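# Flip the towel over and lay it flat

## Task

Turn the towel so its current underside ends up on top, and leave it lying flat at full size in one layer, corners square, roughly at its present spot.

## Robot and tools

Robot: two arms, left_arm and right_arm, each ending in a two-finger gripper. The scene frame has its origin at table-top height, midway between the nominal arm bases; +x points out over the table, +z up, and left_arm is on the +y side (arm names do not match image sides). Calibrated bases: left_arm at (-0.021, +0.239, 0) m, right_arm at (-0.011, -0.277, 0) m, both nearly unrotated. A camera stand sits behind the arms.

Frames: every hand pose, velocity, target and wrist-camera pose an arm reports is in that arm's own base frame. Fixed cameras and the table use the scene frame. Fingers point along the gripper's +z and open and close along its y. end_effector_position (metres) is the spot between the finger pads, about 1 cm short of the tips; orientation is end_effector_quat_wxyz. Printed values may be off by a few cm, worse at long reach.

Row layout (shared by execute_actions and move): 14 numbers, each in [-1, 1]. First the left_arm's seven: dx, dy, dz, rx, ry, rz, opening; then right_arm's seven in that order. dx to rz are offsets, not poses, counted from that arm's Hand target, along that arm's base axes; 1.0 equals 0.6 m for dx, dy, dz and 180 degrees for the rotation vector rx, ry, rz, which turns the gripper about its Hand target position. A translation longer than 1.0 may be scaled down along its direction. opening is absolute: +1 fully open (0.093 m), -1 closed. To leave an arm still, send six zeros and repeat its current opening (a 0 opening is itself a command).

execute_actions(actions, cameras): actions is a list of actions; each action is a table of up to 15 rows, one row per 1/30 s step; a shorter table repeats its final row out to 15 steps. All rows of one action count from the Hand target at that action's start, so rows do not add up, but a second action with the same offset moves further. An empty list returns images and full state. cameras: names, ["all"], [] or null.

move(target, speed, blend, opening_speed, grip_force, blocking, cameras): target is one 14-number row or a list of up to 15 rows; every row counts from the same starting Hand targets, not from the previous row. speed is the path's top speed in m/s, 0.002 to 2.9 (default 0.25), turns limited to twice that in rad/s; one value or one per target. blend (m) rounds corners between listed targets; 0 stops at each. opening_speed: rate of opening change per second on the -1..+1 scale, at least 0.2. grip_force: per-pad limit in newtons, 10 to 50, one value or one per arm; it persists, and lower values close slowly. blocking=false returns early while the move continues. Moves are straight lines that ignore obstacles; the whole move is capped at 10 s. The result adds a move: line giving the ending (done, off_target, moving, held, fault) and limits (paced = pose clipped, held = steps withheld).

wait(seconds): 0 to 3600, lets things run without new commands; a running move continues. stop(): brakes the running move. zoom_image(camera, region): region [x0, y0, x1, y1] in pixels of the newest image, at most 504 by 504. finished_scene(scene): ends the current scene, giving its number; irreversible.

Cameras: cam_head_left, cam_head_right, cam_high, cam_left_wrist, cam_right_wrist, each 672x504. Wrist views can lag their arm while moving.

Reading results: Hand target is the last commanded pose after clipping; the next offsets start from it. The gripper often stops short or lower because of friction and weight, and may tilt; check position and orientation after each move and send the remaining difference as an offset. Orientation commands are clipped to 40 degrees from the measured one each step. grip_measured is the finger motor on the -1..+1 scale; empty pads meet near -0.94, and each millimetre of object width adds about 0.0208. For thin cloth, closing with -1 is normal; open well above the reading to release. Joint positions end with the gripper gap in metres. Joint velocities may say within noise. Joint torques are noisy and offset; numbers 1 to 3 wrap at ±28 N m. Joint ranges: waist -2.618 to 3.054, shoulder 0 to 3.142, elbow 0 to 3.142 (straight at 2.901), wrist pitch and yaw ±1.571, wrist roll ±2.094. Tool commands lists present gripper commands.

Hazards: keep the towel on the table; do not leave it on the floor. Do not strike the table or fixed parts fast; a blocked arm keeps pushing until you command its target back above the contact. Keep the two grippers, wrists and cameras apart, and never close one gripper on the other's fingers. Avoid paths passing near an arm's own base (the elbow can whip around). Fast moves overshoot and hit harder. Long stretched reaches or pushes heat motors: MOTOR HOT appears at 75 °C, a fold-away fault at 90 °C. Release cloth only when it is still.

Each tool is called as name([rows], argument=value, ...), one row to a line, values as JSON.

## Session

execute_actions(actions=[])

Scene clock: 0.00 s.
left_arm: end_effector_position=(+0.3925, -0.0066, +0.1095) grip_measured=+1.000 end_effector_quat_wxyz=(+0.592, -0.035, +0.803, +0.055) | right_arm: end_effector_position=(+0.3916, -0.0289, +0.0890) grip_measured=+1.000 end_effector_quat_wxyz=(+0.566, +0.067, +0.820, -0.060)
Joint positions: left_arm=[-0.123 1.516 0.385 0.825 -0.248 -0.028 0.093] | right_arm=[0.001 1.561 0.388 0.807 0.175 0.043 0.093]
Joint velocities: within noise
Joint torques (N m): no reading
Heat: left arm: 39 °C; right arm: 34 °C.
Hand target: left_arm +0.3925, -0.0067, +0.1080; +0.589, -0.035, +0.805, +0.056 | right_arm +0.3936, -0.0289, +0.0928; +0.570, +0.067, +0.817, -0.059
Tool commands: left_gripper/opening=+1.0 right_gripper/opening=+1.0
camera_calibration:
cam_left_wrist: T_world_to_cam=[[0.11596, -0.99294, -0.02516, -0.05282], [-0.64947, -0.05663, -0.75827, 0.37676], [0.75149, 0.10427, -0.65145, -0.13819]] pos_world=[0.35467, -0.0167, 0.19433]
cam_right_wrist: T_world_to_cam=[[-0.17682, -0.98419, 0.01002, 0.04084], [-0.70155, 0.11889, -0.70263, 0.37722], [0.69033, -0.13127, -0.71149, -0.1177]] pos_world=[0.35311, -0.0201, 0.1809]

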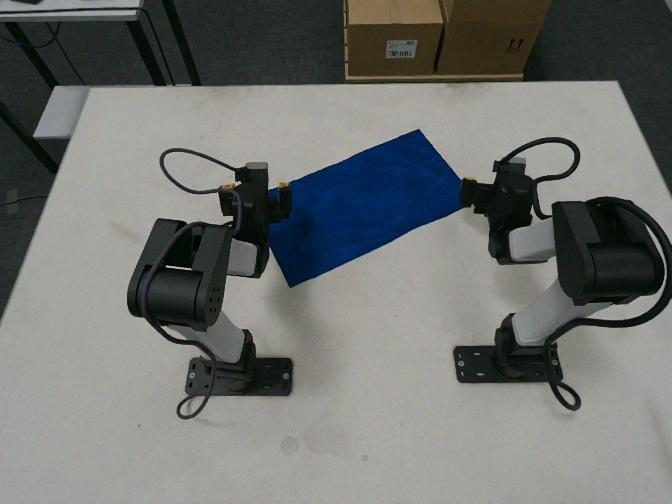

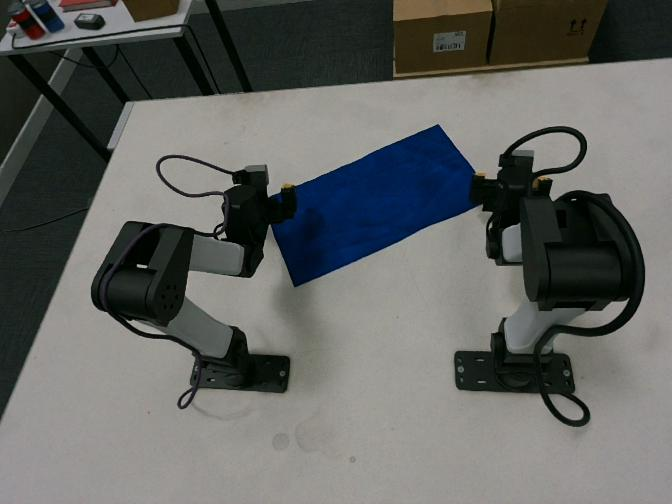

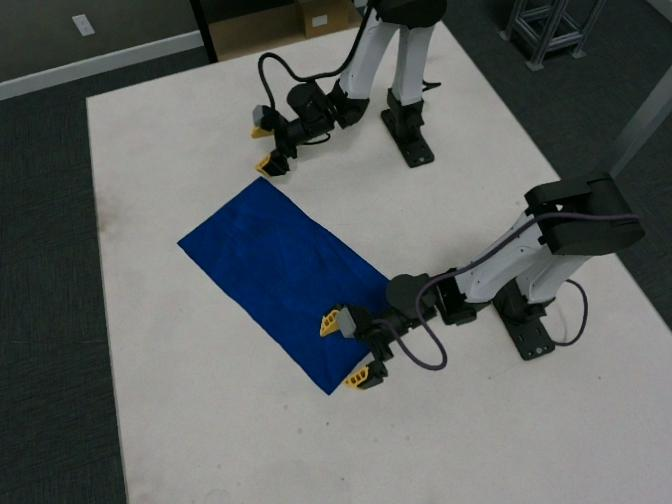

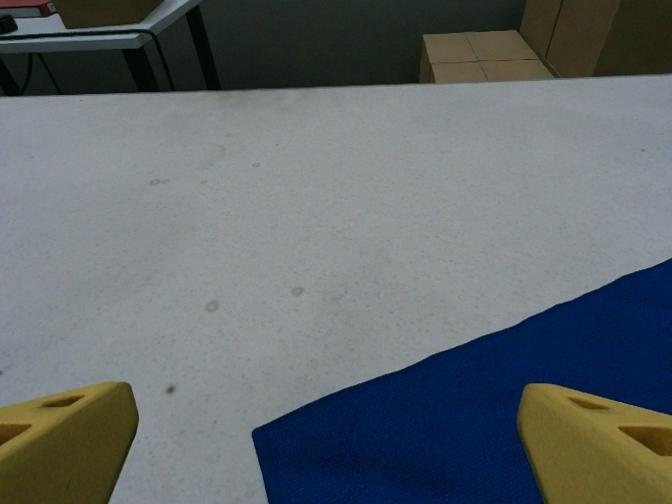

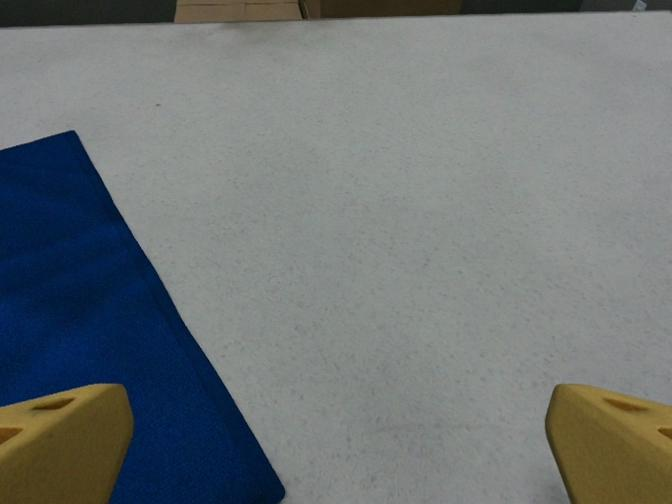

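move(target=[-0.2837,-0.123,-0.047,0.1874,0.3815,-0.3243,-0.1,0.0423,0.0815,-0.021,0.2445,0.3185,-0.2599,-0.1], speed=0.5, cameras=["cam_head_left","cam_left_wrist","cam_right_wrist"])

Scene clock: 8.40 s.
left_arm: end_effector_position=(+0.2226, -0.0811, +0.0786) grip_measured=-0.098 end_effector_quat_wxyz=(+0.010, +0.517, +0.856, -0.004) | right_arm: end_effector_position=(+0.4170, +0.0216, +0.0835) grip_measured=-0.098 end_effector_quat_wxyz=(+0.010, +0.515, +0.857, -0.001)
Joint positions: left_arm=[-0.341 1.443 0.985 -1.096 0.012 0.747 0.041] | right_arm=[0.056 2.138 1.856 -1.274 0.012 1.138 0.04]
Joint torques (N m): left_arm=[-0.5 -4.51 8.42 0.02 0.04 0.02] | right_arm=[-0.57 -9.07 9.11 0.2 -0.1 0.05]
Heat: left arm: 40 °C; right arm: 35 °C.
Hand target: left_arm +0.2223, -0.0805, +0.0798; +0.000, +0.524, +0.852, +0.000 | right_arm +0.4190, +0.0200, +0.0802; +0.000, +0.524, +0.852, +0.000
Off the commanded pose: left_arm 0.001 m, 2 deg | right_arm 0.004 m, 2 deg.
move: done
cam_left_wrist: T_world_to_cam=[[-0.87664, -0.48106, 0.00973, 0.15196], [-0.44141, 0.81211, 0.38161, 0.17334], [-0.19148, 0.33024, -0.92427, 0.22688]] pos_world=[0.25317, -0.14259, 0.14207]
cam_right_wrist: T_world_to_cam=[[-0.88777, -0.46008, -0.01375, 0.38225], [-0.42613, 0.81024, 0.40238, 0.16319], [-0.17399, 0.36308, -0.91537, 0.23423]] pos_world=[0.44964, -0.0414, 0.15399]

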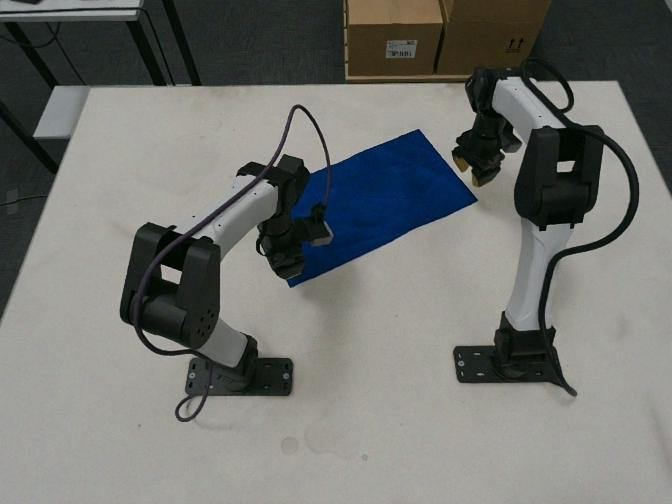

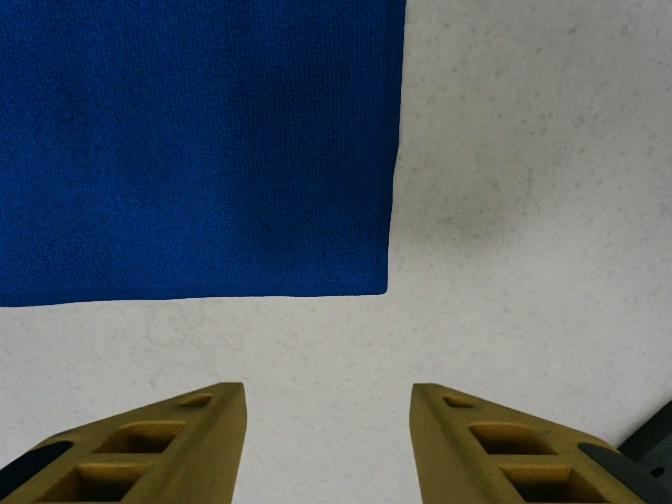

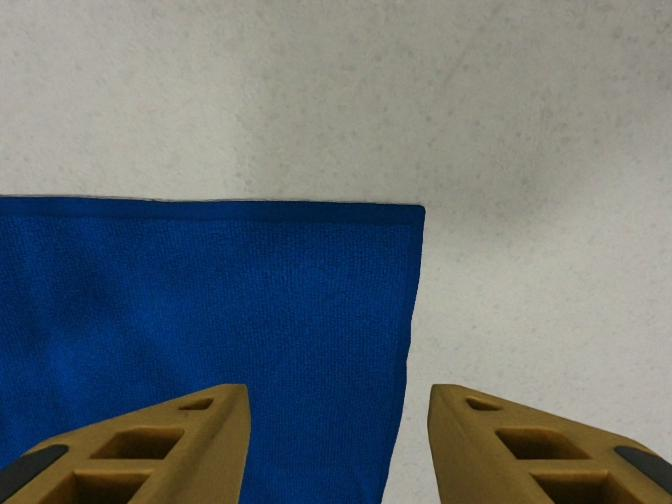

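move([
  [-0.0193,-0.0283,-0.083,0,0,0,-0.1,-0.0303,-0.0248,-0.083,0,0,0,-0.1],
  [-0.0193,-0.0283,-0.133,0,0,0,-1,-0.0303,-0.0248,-0.140,0,0,0,-1],
], speed=[0.2,0.05], blend=[0.005,0], opening_speed=1.3, grip_force=30, cameras=["cam_left_wrist","cam_right_wrist"])

Scene clock: 15.53 s.
left_arm: end_effector_position=(+0.2203, -0.0921, +0.0164) grip_measured=-0.979 end_effector_quat_wxyz=(+0.014, +0.524, +0.851, +0.025) | right_arm: end_effector_position=(+0.4088, +0.0106, +0.0159) grip_measured=-0.977 end_effector_quat_wxyz=(+0.012, +0.526, +0.850, +0.018)
Joint positions: left_arm=[-0.428 1.524 0.794 -0.806 -0.046 0.676 0] | right_arm=[0.018 2.129 1.569 -0.971 -0.018 1.126 0]
Joint torques (N m): left_arm=[-0.28 -2.73 3.23 0.57 0.57 -0.14] | right_arm=[-0.21 -8.46 3.47 0.62 0.19 -0.23]
Heat: left arm: 40 °C; right arm: 36 °C.
Hand target: left_arm +0.2106, -0.0974, +0.0000; +0.000, +0.524, +0.852, +0.000 | right_arm +0.4008, +0.0051, -0.0038; +0.000, +0.524, +0.852, +0.000
Off the commanded pose: left_arm 0.020 m, 3 deg | right_arm 0.022 m, 3 deg.
grip_force (N): 30, 30
move: off_target (left_arm, right_arm); target 2's new opening was sent with right_arm's hand 0.021 m and 1 deg from that target
cam_left_wrist: T_world_to_cam=[[-0.88303, -0.46718, -0.0447, 0.14876], [-0.44407, 0.80092, 0.40166, 0.20418], [-0.15185, 0.37453, -0.9147, 0.16775]] pos_world=[0.2475, -0.15686, 0.07808]
cam_right_wrist: T_world_to_cam=[[-0.89881, -0.43571, -0.048, 0.37379], [-0.41432, 0.80867, 0.41759, 0.19074], [-0.14313, 0.39523, -0.90736, 0.16173]] pos_world=[0.43814, -0.0553, 0.08504]

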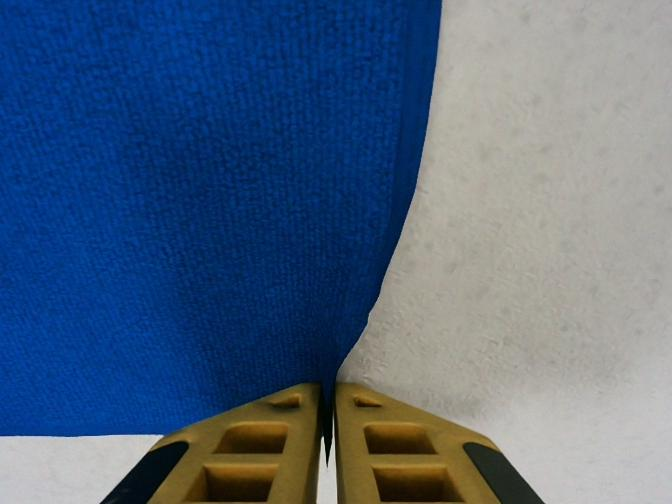

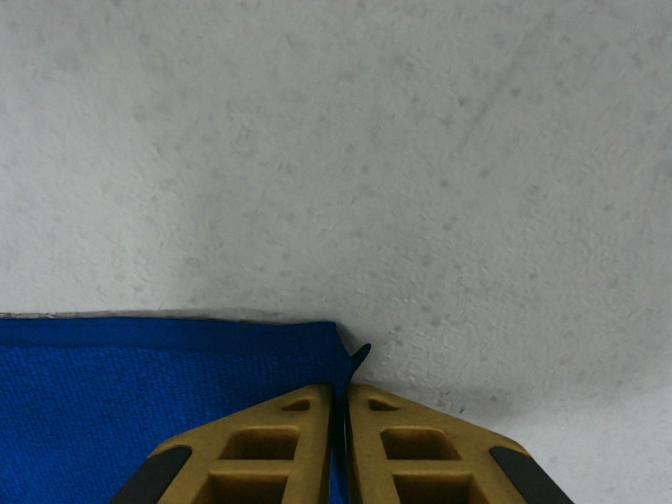

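move([
  [0,0,0.453,0,0,0,-1,0,0,0.453,0,0,0,-1],
  [0.354,0.187,0.03,0,0,0,-1,0.357,0.181,0.026,0,-0.14,0,-1],
], speed=[0.25,0.18], blend=[0.02,0], cameras=["all"])

Scene clock: 21.73 s.
left_arm: end_effector_position=(+0.4158, +0.0132, +0.0250) grip_measured=-0.979 end_effector_quat_wxyz=(-0.004, +0.521, +0.853, -0.002) | right_arm: end_effector_position=(+0.6183, +0.1124, +0.0284) grip_measured=-0.977 end_effector_quat_wxyz=(+0.198, +0.505, +0.830, +0.130)
Joint positions: left_arm=[0.032 2.191 1.707 -1.096 0 1.128 0] | right_arm=[0.2 2.816 2.758 -1.041 0.077 1.276 0]
Joint torques (N m): left_arm=[0.28 -10.28 8.1 0.32 0.16 0.03] | right_arm=[0.85 -12.14 9.57 1 0.18 0.01]
Heat: left arm: 41 °C; right arm: 38 °C.
Hand target: left_arm +0.4231, +0.0148, +0.0181; +0.000, +0.524, +0.852, +0.000 | right_arm +0.6150, +0.1136, +0.0117; +0.186, +0.511, +0.831, +0.114
Off the commanded pose: left_arm 0.010 m, 1 deg | right_arm 0.017 m, 2 deg.
grip_force (N): 30, 30
move: off_target (right_arm)
cam_left_wrist: T_world_to_cam=[[-0.88067, -0.47327, 0.02077, 0.3685], [-0.42535, 0.80928, 0.40515, 0.19528], [-0.20855, 0.34797, -0.91401, 0.18978]] pos_world=[0.44717, -0.04967, 0.0867]
cam_right_wrist: T_world_to_cam=[[-0.78982, -0.4453, -0.42178, 0.55124], [-0.5587, 0.80607, 0.1952, 0.28586], [0.25306, 0.38982, -0.88544, -0.08204]] pos_world=[0.61585, 0.04702, 0.10406]

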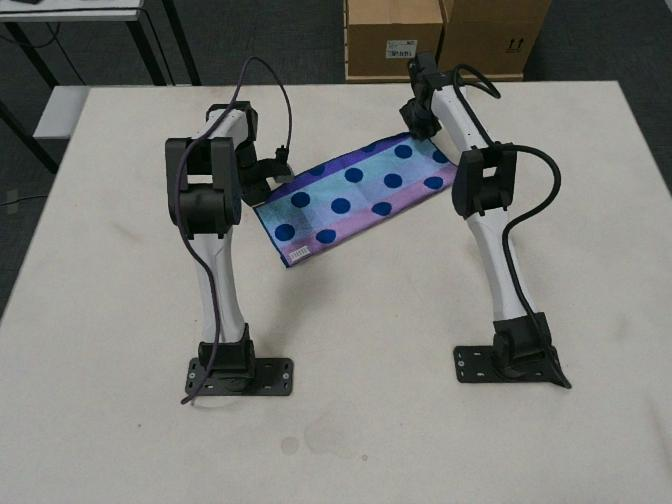

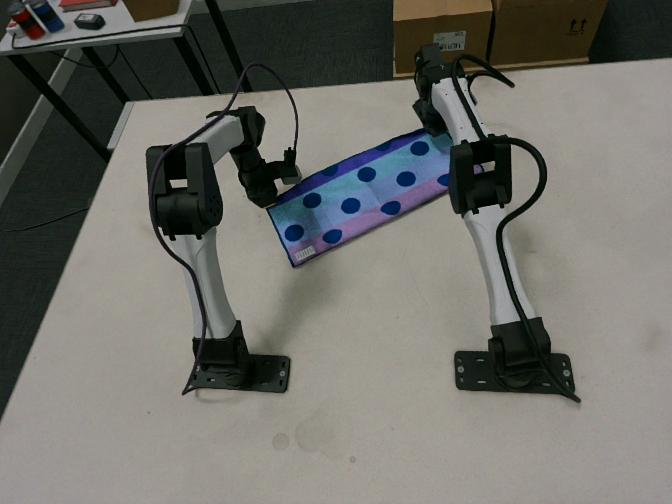

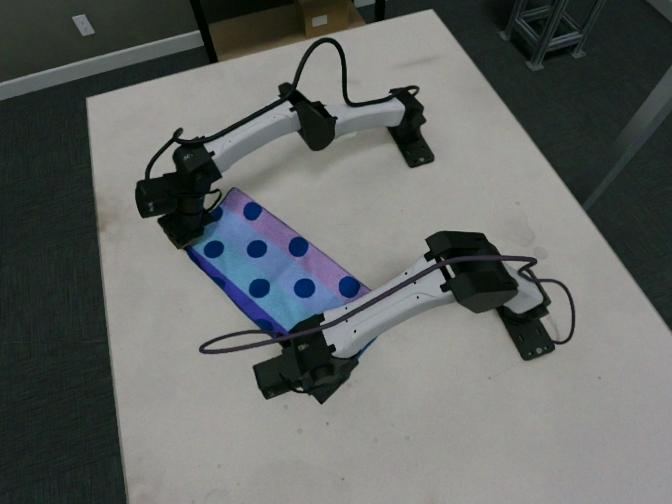

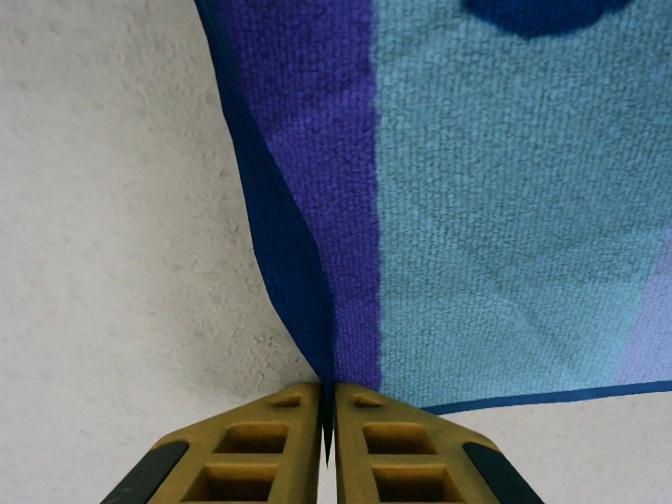

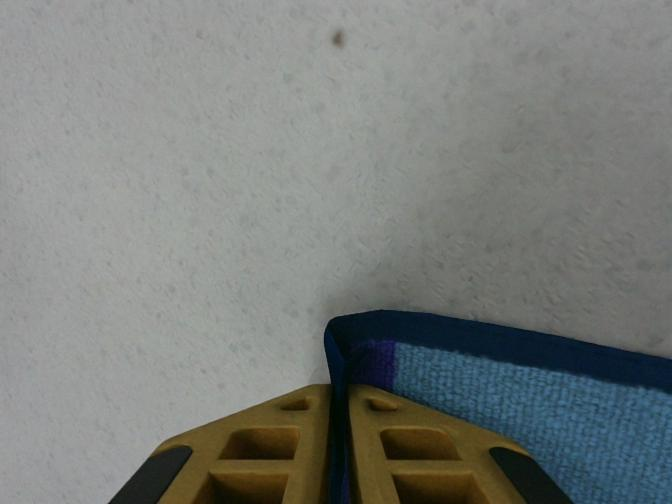

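zoom_image(camera="cam_head_left", region=[230, 110, 490, 290])

zoom_image(camera="cam_high", region=[160, 160, 400, 400])

Scaled by 1.938 from the camera's image (finer frame: 960x720).

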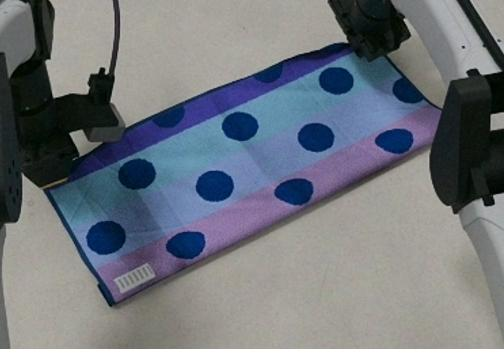

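Scaled by 2.100 from the camera's image (finer frame: 960x720).

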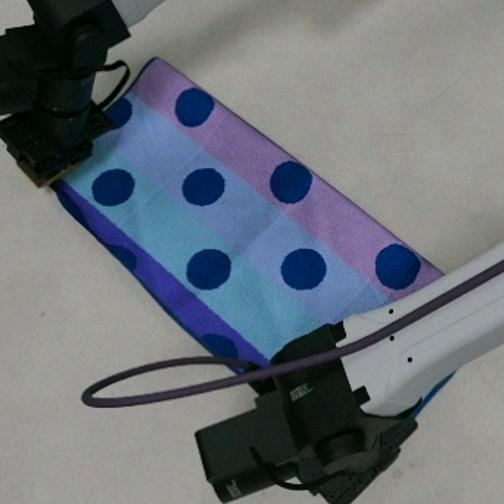

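move(target=[-0.354,-0.187,0.44,0,0,0,-1,-0.357,-0.181,0.4505,0,0.14,0,-1], speed=0.25, cameras=["cam_head_left","cam_high","cam_head_right"])

Scene clock: 27.73 s.
left_arm: end_effector_position=(+0.2149, -0.0986, +0.2855) grip_measured=-0.979 end_effector_quat_wxyz=(+0.201, +0.517, +0.832, +0.026) | right_arm: end_effector_position=(+0.4051, +0.0068, +0.2786) grip_measured=-0.977 end_effector_quat_wxyz=(+0.158, +0.518, +0.835, +0.099)
Joint positions: left_arm=[-0.43 1.237 1.609 -1.534 0 0.681 0] | right_arm=[0.019 1.908 2.264 -1.551 0.006 1.13 0]
Joint torques (N m): left_arm=[-0.28 -3.12 6.02 0.83 0.13 -0.21] | right_arm=[-0.34 -10.32 5.75 1.02 0 -0.26]
Heat: left arm: 41 °C; right arm: 41 °C.
Hand target: left_arm +0.2107, -0.0974, +0.2821; +0.000, +0.524, +0.852, +0.000 | right_arm +0.4008, +0.0050, +0.2821; +0.000, +0.524, +0.852, +0.000
Off the commanded pose: left_arm 0.006 m, 23 deg | right_arm 0.006 m, 22 deg.
joint sent to its limit (left arm) — joint 4 (wrist pitch), lower limit. The joint targets are off in orientation, not in position.
joint sent to its limit (right arm) — joint 4 (wrist pitch), lower limit. The joint targets are off in orientation, not in position.
grip_force (N): 30, 30
move: off_target (left_arm, right_arm)
Images, in order (width x height): cam_head_left 672x504, cam_head_right 672x504, cam_high 672x504.

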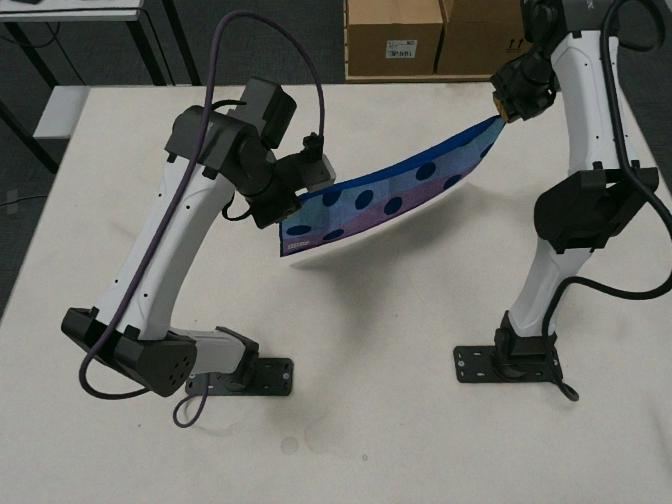

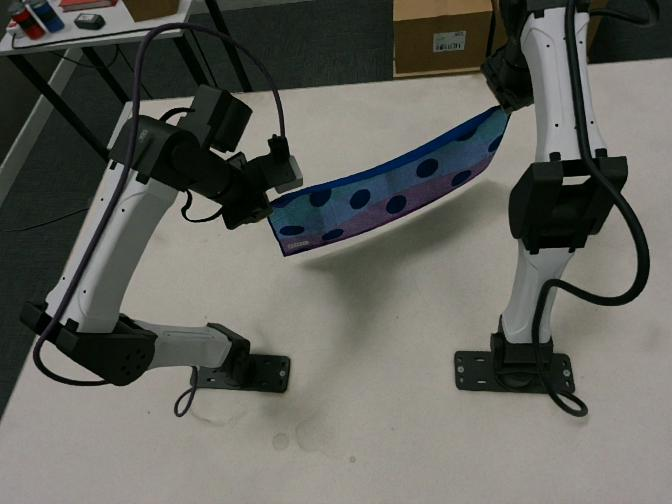

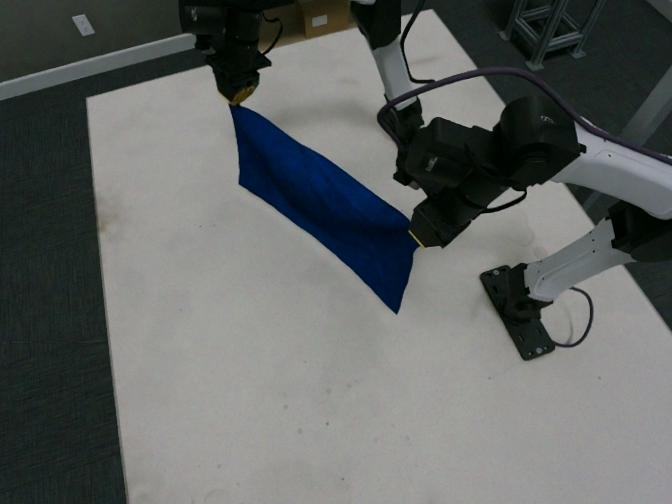

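wait(seconds=0.2, cameras=["cam_head_left","cam_high"])

Scene clock: 28.87 s.
left_arm: end_effector_position=(+0.2149, -0.0986, +0.2855) grip_measured=-0.979 end_effector_quat_wxyz=(+0.201, +0.516, +0.832, +0.026) | right_arm: end_effector_position=(+0.4051, +0.0068, +0.2786) grip_measured=-0.977 end_effector_quat_wxyz=(+0.158, +0.518, +0.835, +0.099)
Joint positions: left_arm=[-0.43 1.237 1.609 -1.534 0 0.681 0] | right_arm=[0.019 1.908 2.264 -1.551 0.006 1.129 0]
Joint torques (N m): left_arm=[-0.28 -3.15 6.09 0.84 0.13 -0.21] | right_arm=[-0.34 -10.28 5.65 0.97 0 -0.26]
Heat: left arm: 41 °C; right arm: 41 °C.
Hand target: left_arm +0.2107, -0.0974, +0.2821; +0.000, +0.524, +0.852, +0.000 | right_arm +0.4008, +0.0050, +0.2821; +0.000, +0.524, +0.852, +0.000
Tool commands: left_gripper/opening=-1.0 right_gripper/opening=-1.0
Off the commanded pose: left_arm 0.006 m, 23 deg | right_arm 0.006 m, 22 deg.
grip_force (N): 30, 30
wait: 0.20 s; at rest from the start

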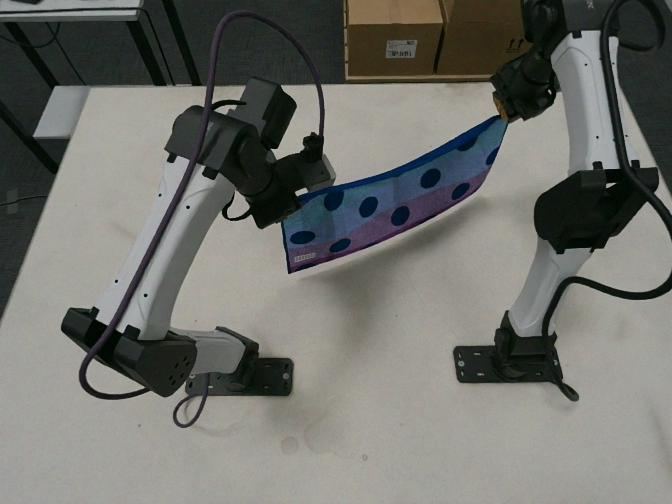

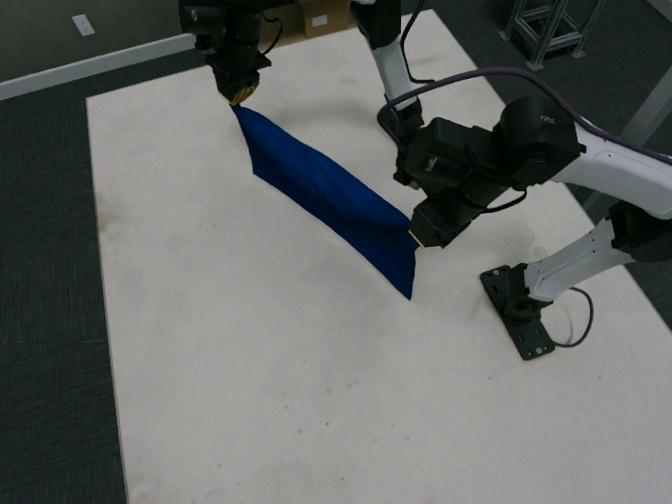

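move([
  [0.074,0.039,-0.03,0,0,0,-1,0.074,0.038,-0.03,0,0,0,-1],
  [0.354,0.187,-0.44,0,0,0,-1,0.357,0.181,-0.4505,0,-0.14,0,-1],
], speed=0.15, blend=[0.015,0], cameras=["cam_head_left","cam_high","cam_left_wrist","cam_right_wrist"])

Scene clock: 34.30 s.
left_arm: end_effector_position=(+0.4151, +0.0110, +0.0245) grip_measured=-0.979 end_effector_quat_wxyz=(-0.003, +0.522, +0.853, -0.008) | right_arm: end_effector_position=(+0.6131, +0.1104, +0.0291) grip_measured=-0.977 end_effector_quat_wxyz=(+0.189, +0.507, +0.832, +0.121)
Joint positions: left_arm=[0.03 2.193 1.707 -1.099 0.01 1.128 0] | right_arm=[0.199 2.851 2.844 -1.117 0.078 1.276 0]
Joint torques (N m): left_arm=[0.36 -10.37 8.13 0.33 0.07 0.02] | right_arm=[0.9 -12.36 7.88 1.3 0.16 0.03]
Heat: left arm: 42 °C; right arm: 41 °C.
Hand target: left_arm +0.4231, +0.0148, +0.0181; +0.000, +0.524, +0.852, +0.000 | right_arm +0.6150, +0.1136, +0.0118; +0.186, +0.511, +0.831, +0.114
Off the commanded pose: left_arm 0.011 m, 1 deg | right_arm 0.018 m, 1 deg.
elbow stopped short (right arm): the move would have taken joint 3 (elbow) straighter than the controller allows.
grip_force (N): 30, 30
move: off_target (left_arm, right_arm)
cam_left_wrist: T_world_to_cam=[[-0.88085, -0.47251, 0.02897, 0.36675], [-0.42329, 0.81355, 0.3987, 0.19618], [-0.21196, 0.33894, -0.91662, 0.1914]] pos_world=[0.44666, -0.05118, 0.08659]
cam_right_wrist: T_world_to_cam=[[-0.80137, -0.44582, -0.3988, 0.55304], [-0.55169, 0.80852, 0.20475, 0.27963], [0.23116, 0.3841, -0.89389, -0.06506]] pos_world=[0.6125, 0.04547, 0.10514]

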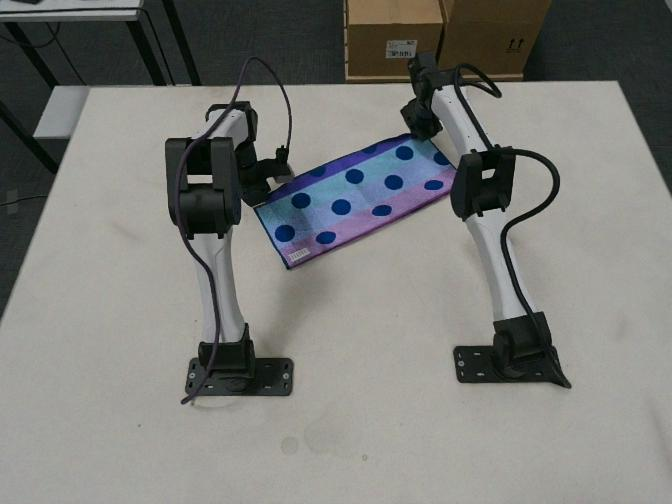

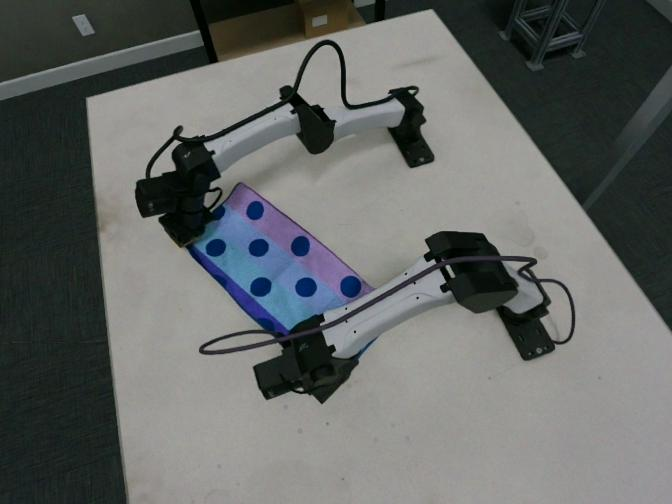

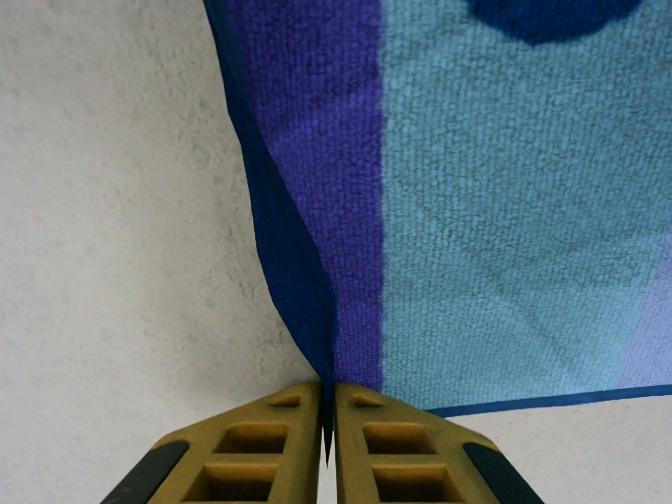

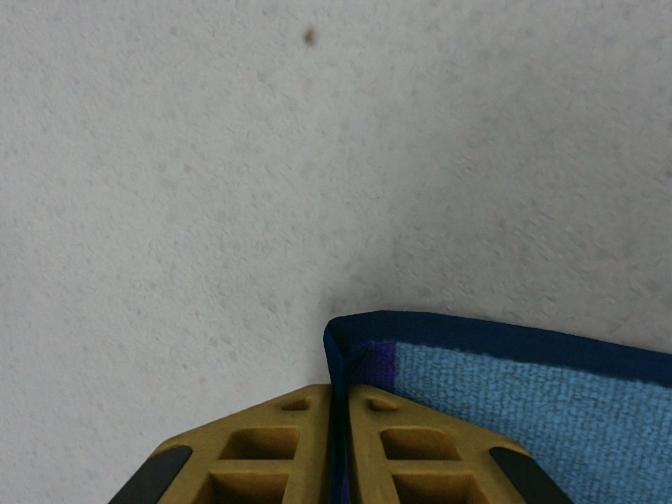

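zoom_image(camera="cam_head_left", region=[240, 120, 480, 280])

zoom_image(camera="cam_high", region=[160, 160, 400, 400])

Scaled by 2.100 from the camera's image (finer frame: 960x720).

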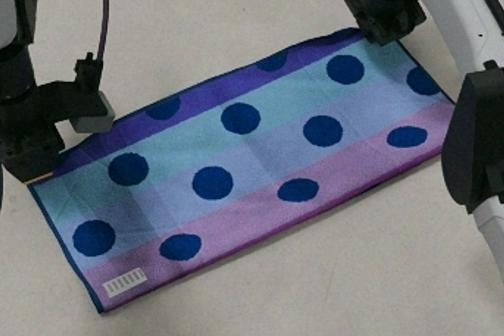

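Scaled by 2.100 from the camera's image (finer frame: 960x720).

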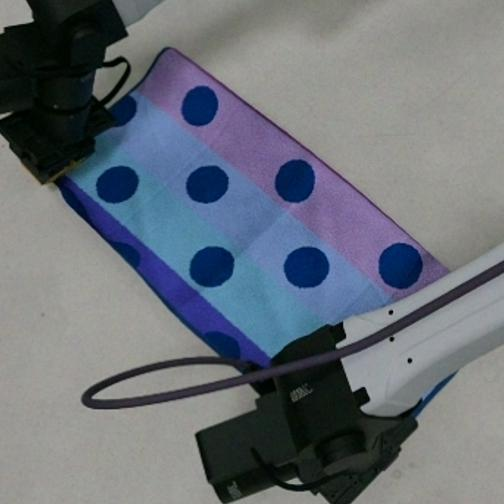

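move([
  [-0.251,-0.132,0.333,0,0,0,-1,-0.253,-0.128,0.343,0,0,0,-1],
  [-0.177,-0.093,0.305,0,0,0,-1,-0.179,-0.09,0.315,0,0,0,-1],
], speed=[0.2,0.12], blend=[0.01,0], cameras=["cam_head_left","cam_high"])

Scene clock: 41.77 s.
left_arm: end_effector_position=(+0.3167, -0.0437, +0.2002) grip_measured=-0.979 end_effector_quat_wxyz=(+0.032, +0.521, +0.853, +0.009) | right_arm: end_effector_position=(+0.5047, +0.0575, +0.2039) grip_measured=-0.977 end_effector_quat_wxyz=(+0.189, +0.507, +0.833, +0.116)
Joint positions: left_arm=[-0.132 1.725 1.756 -1.535 0.01 0.965 0] | right_arm=[0.132 2.167 2.295 -1.254 0.056 1.213 0]
Joint torques (N m): left_arm=[0.32 -7.41 8.39 0.14 0.07 0.02] | right_arm=[0.64 -9.65 9.77 1.03 0.11 0.01]
Heat: left arm: 43 °C; right arm: 43 °C.
Hand target: left_arm +0.3168, -0.0410, +0.2011; +0.000, +0.524, +0.852, +0.000 | right_arm +0.5076, +0.0596, +0.2007; +0.186, +0.511, +0.831, +0.114
Off the commanded pose: left_arm 0.003 m, 4 deg | right_arm 0.005 m, 1 deg.
joint sent to its limit (left arm) — joint 4 (wrist pitch), lower limit. The joint targets are off in orientation, not in position.
grip_force (N): 30, 30
move: off_target (left_arm)

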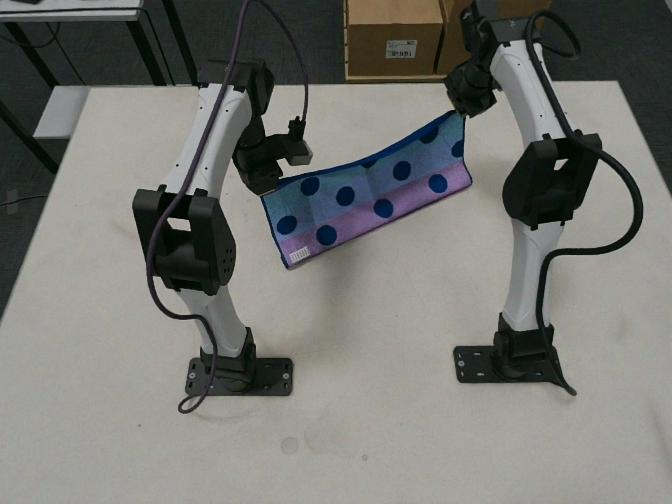

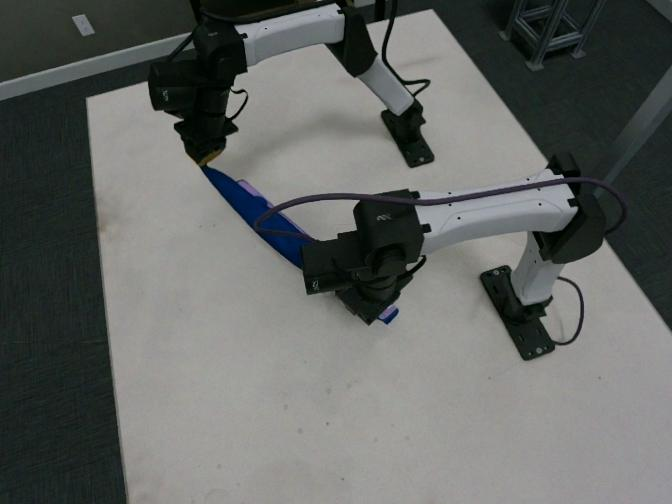

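zoom_image(camera="cam_head_left", region=[250, 180, 370, 280])

zoom_image(camera="cam_high", region=[180, 140, 420, 340])

Scaled by 4.200 from the camera's image (finer frame: 960x720).

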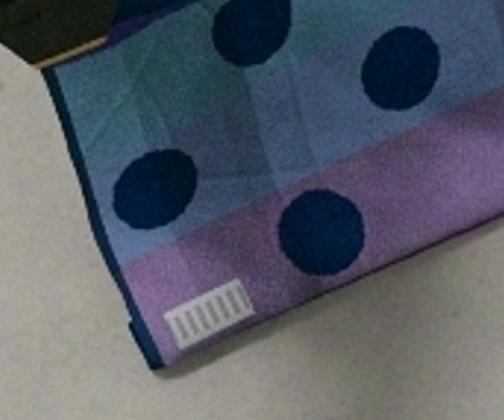

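Scaled by 2.100 from the camera's image (finer frame: 960x720).

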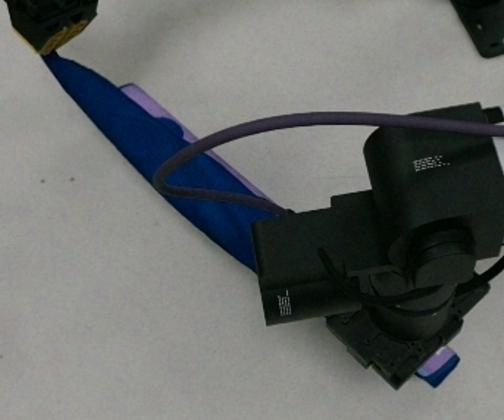

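move([
  [0,0,0.13,0,0,0,-1,0.003,-0.006,0.13,0,0,0,-1],
  [-0.251,-0.132,0.15,0,0,0,-1,-0.25,-0.134,0.15,0,0.06,0,-1],
], speed=[0.2,0.15], blend=[0.03,0])

wait(seconds=1.5, cameras=["cam_head_left","cam_high","cam_head_right"])

Scene clock: 47.30 s.
left_arm: end_effector_position=(+0.1708, -0.1236, +0.2945) grip_measured=-0.979 end_effector_quat_wxyz=(+0.236, +0.513, +0.825, -0.018) | right_arm: end_effector_position=(+0.3627, -0.0188, +0.2854) grip_measured=-0.977 end_effector_quat_wxyz=(+0.154, +0.518, +0.836, +0.090)
Joint positions: left_arm=[-0.623 1.114 1.557 -1.536 0.005 0.488 0] | right_arm=[-0.057 1.751 2.095 -1.555 -0.011 1.055 0]
Joint torques (N m): left_arm=[-0.25 -2.62 5.38 1 0.08 -0.2] | right_arm=[-0.57 -9.62 5.61 0.98 0 -0.24]
Heat: left arm: 43 °C; right arm: 43 °C.
Hand target: left_arm +0.1663, -0.1202, +0.2910; +0.000, +0.524, +0.852, +0.000 | right_arm +0.3576, -0.0208, +0.2908; +0.107, +0.520, +0.845, +0.065
Off the commanded pose: left_arm 0.007 m, 27 deg | right_arm 0.008 m, 6 deg.
joint sent to its limit (left arm) — joint 4 (wrist pitch), lower limit. The joint targets are off in orientation, not in position.
joint sent to its limit (right arm) — joint 4 (wrist pitch), lower limit. The joint targets are off in orientation, not in position.
grip_force (N): 30, 30
move: off_target (left_arm, right_arm)

Scene clock: 48.80 s.
left_arm: end_effector_position=(+0.1708, -0.1236, +0.2945) grip_measured=-0.979 end_effector_quat_wxyz=(+0.236, +0.513, +0.825, -0.018) | right_arm: end_effector_position=(+0.3627, -0.0188, +0.2854) grip_measured=-0.977 end_effector_quat_wxyz=(+0.154, +0.518, +0.836, +0.090)
Joint positions: left_arm=[-0.623 1.114 1.557 -1.536 0.005 0.488 0] | right_arm=[-0.057 1.751 2.095 -1.555 -0.011 1.055 0]
Joint torques (N m): left_arm=[-0.27 -2.63 5.38 0.99 0.08 -0.21] | right_arm=[-0.51 -9.58 5.53 0.99 -0.03 -0.27]
Heat: left arm: 43 °C; right arm: 43 °C.
Hand target: left_arm +0.1663, -0.1202, +0.2910; +0.000, +0.524, +0.852, +0.000 | right_arm +0.3576, -0.0208, +0.2908; +0.107, +0.520, +0.845, +0.065
Tool commands: left_gripper/opening=-1.0 right_gripper/opening=-1.0
Off the commanded pose: left_arm 0.007 m, 27 deg | right_arm 0.008 m, 6 deg.
grip_force (N): 30, 30
wait: 1.50 s; at rest by 0.17 s
Images, in order (width x height): cam_head_left 672x504, cam_head_right 672x504, cam_high 672x504.

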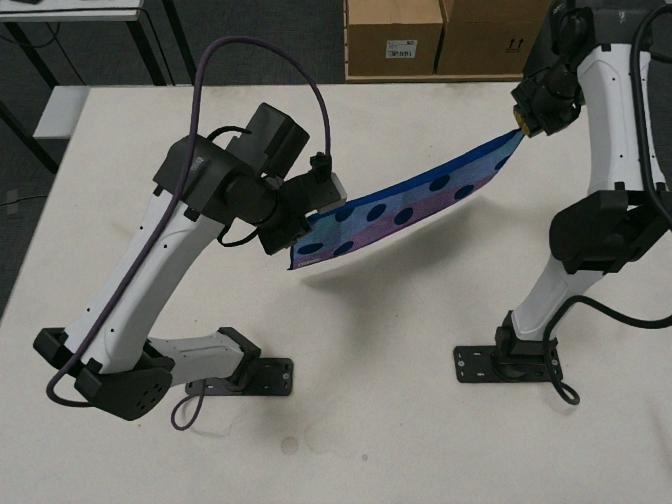

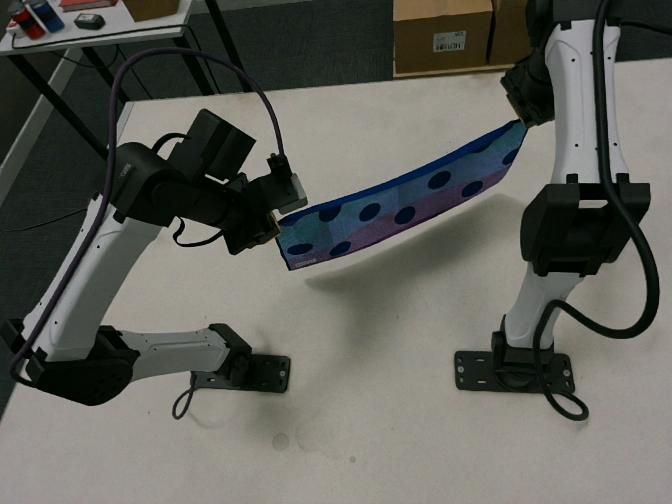

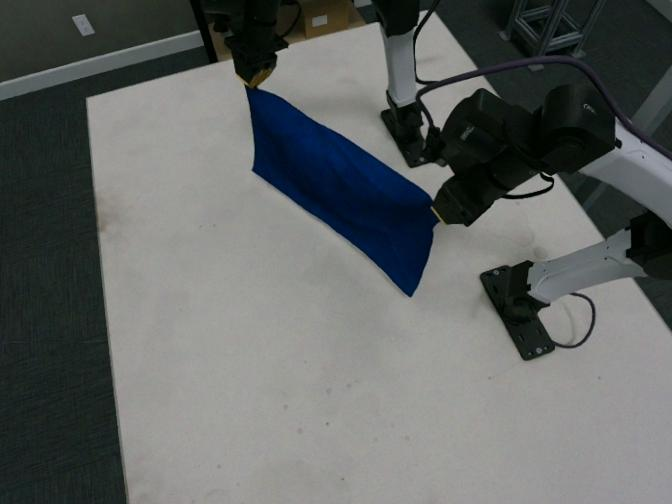

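move([
  [0.236,0.124,-0.01,0,0,0,-1,0.238,0.12,-0.01,0,0,0,-1],
  [0.28,0.147,-0.127,0,0,0,-1,0.283,0.143,-0.127,0,-0.02,0,-1],
  [0.428,0.225,-0.455,0,0,0,-1,0.432,0.218,-0.465,0,-0.08,0,-1],
], speed=[0.25,0.25,0.18], blend=[0.03,0.02,0], cameras=["cam_head_left","cam_high","cam_left_wrist","cam_right_wrist"])

zoom_image(camera="cam_head_left", region=[240, 120, 480, 300])

Scene clock: 54.30 s.
left_arm: end_effector_position=(+0.4155, +0.0111, +0.0247) grip_measured=-0.979 end_effector_quat_wxyz=(-0.003, +0.521, +0.853, -0.008) | right_arm: end_effector_position=(+0.6250, +0.1095, +0.0256) grip_measured=-0.977 end_effector_quat_wxyz=(+0.224, +0.503, +0.822, +0.145)
Joint positions: left_arm=[0.031 2.195 1.712 -1.103 0.01 1.128 0] | right_arm=[0.197 2.706 2.502 -0.833 0.089 1.271 0]
Joint torques (N m): left_arm=[0.36 -10.59 7.66 0.36 0.06 0.02] | right_arm=[0.83 -15.09 4.98 1.2 0.19 -0.02]
Heat: left arm: 43 °C; right arm: 43 °C.
Hand target: left_arm +0.4231, +0.0149, +0.0181; +0.000, +0.524, +0.852, +0.000 | right_arm +0.6167, +0.1100, +0.0116; +0.212, +0.507, +0.825, +0.130
Off the commanded pose: left_arm 0.011 m, 1 deg | right_arm 0.016 m, 2 deg.
elbow stopped short (right arm): the move would have taken joint 3 (elbow) straighter than the controller allows.
grip_force (N): 30, 30
move: off_target (left_arm, right_arm)
cam_left_wrist: T_world_to_cam=[[-0.88062, -0.47284, 0.0305, 0.36689], [-0.42301, 0.81356, 0.39898, 0.196], [-0.21347, 0.33845, -0.91645, 0.19236]] pos_world=[0.44706, -0.05108, 0.08689]
cam_right_wrist: T_world_to_cam=[[-0.76463, -0.44149, -0.4695, 0.53923], [-0.56553, 0.80901, 0.16028, 0.29734], [0.30906, 0.38807, -0.86826, -0.12041]] pos_world=[0.61768, 0.04424, 0.10096]

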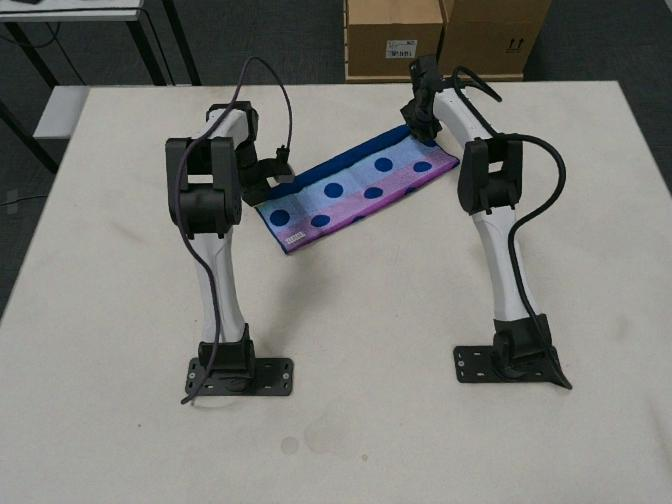

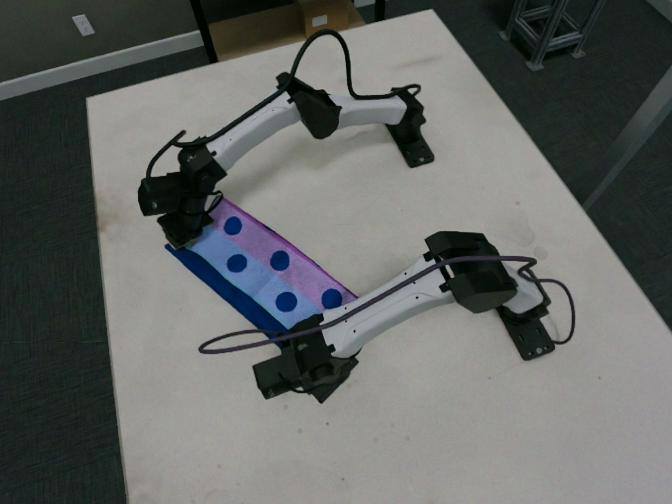

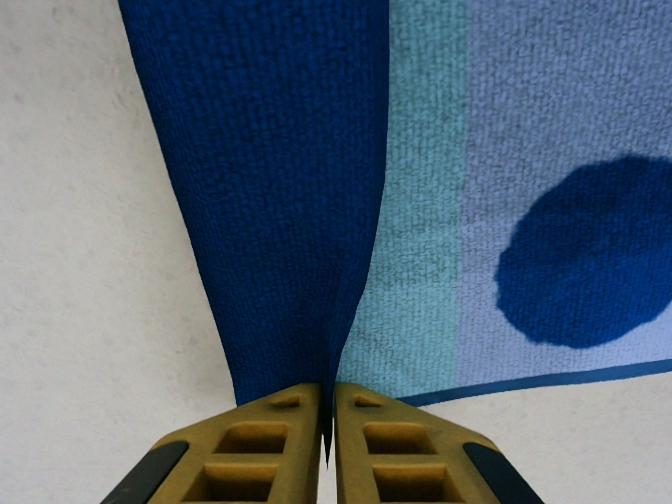

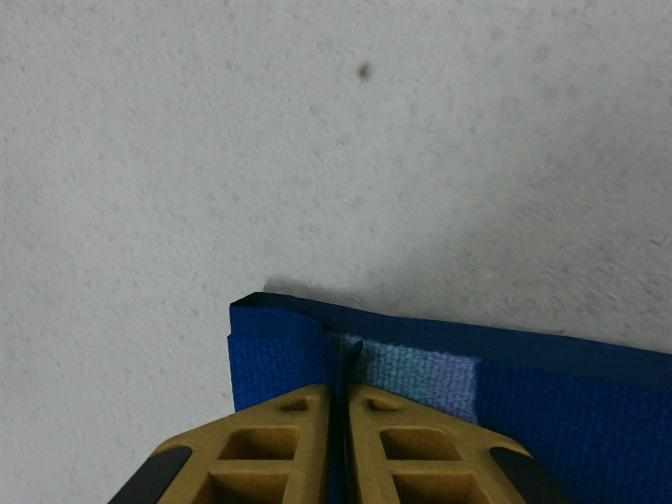

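Scaled by 2.100 from the camera's image (finer frame: 960x720).

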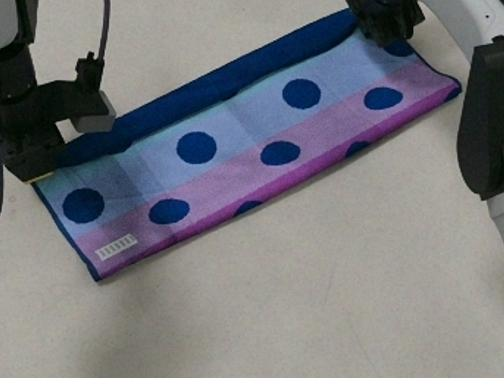

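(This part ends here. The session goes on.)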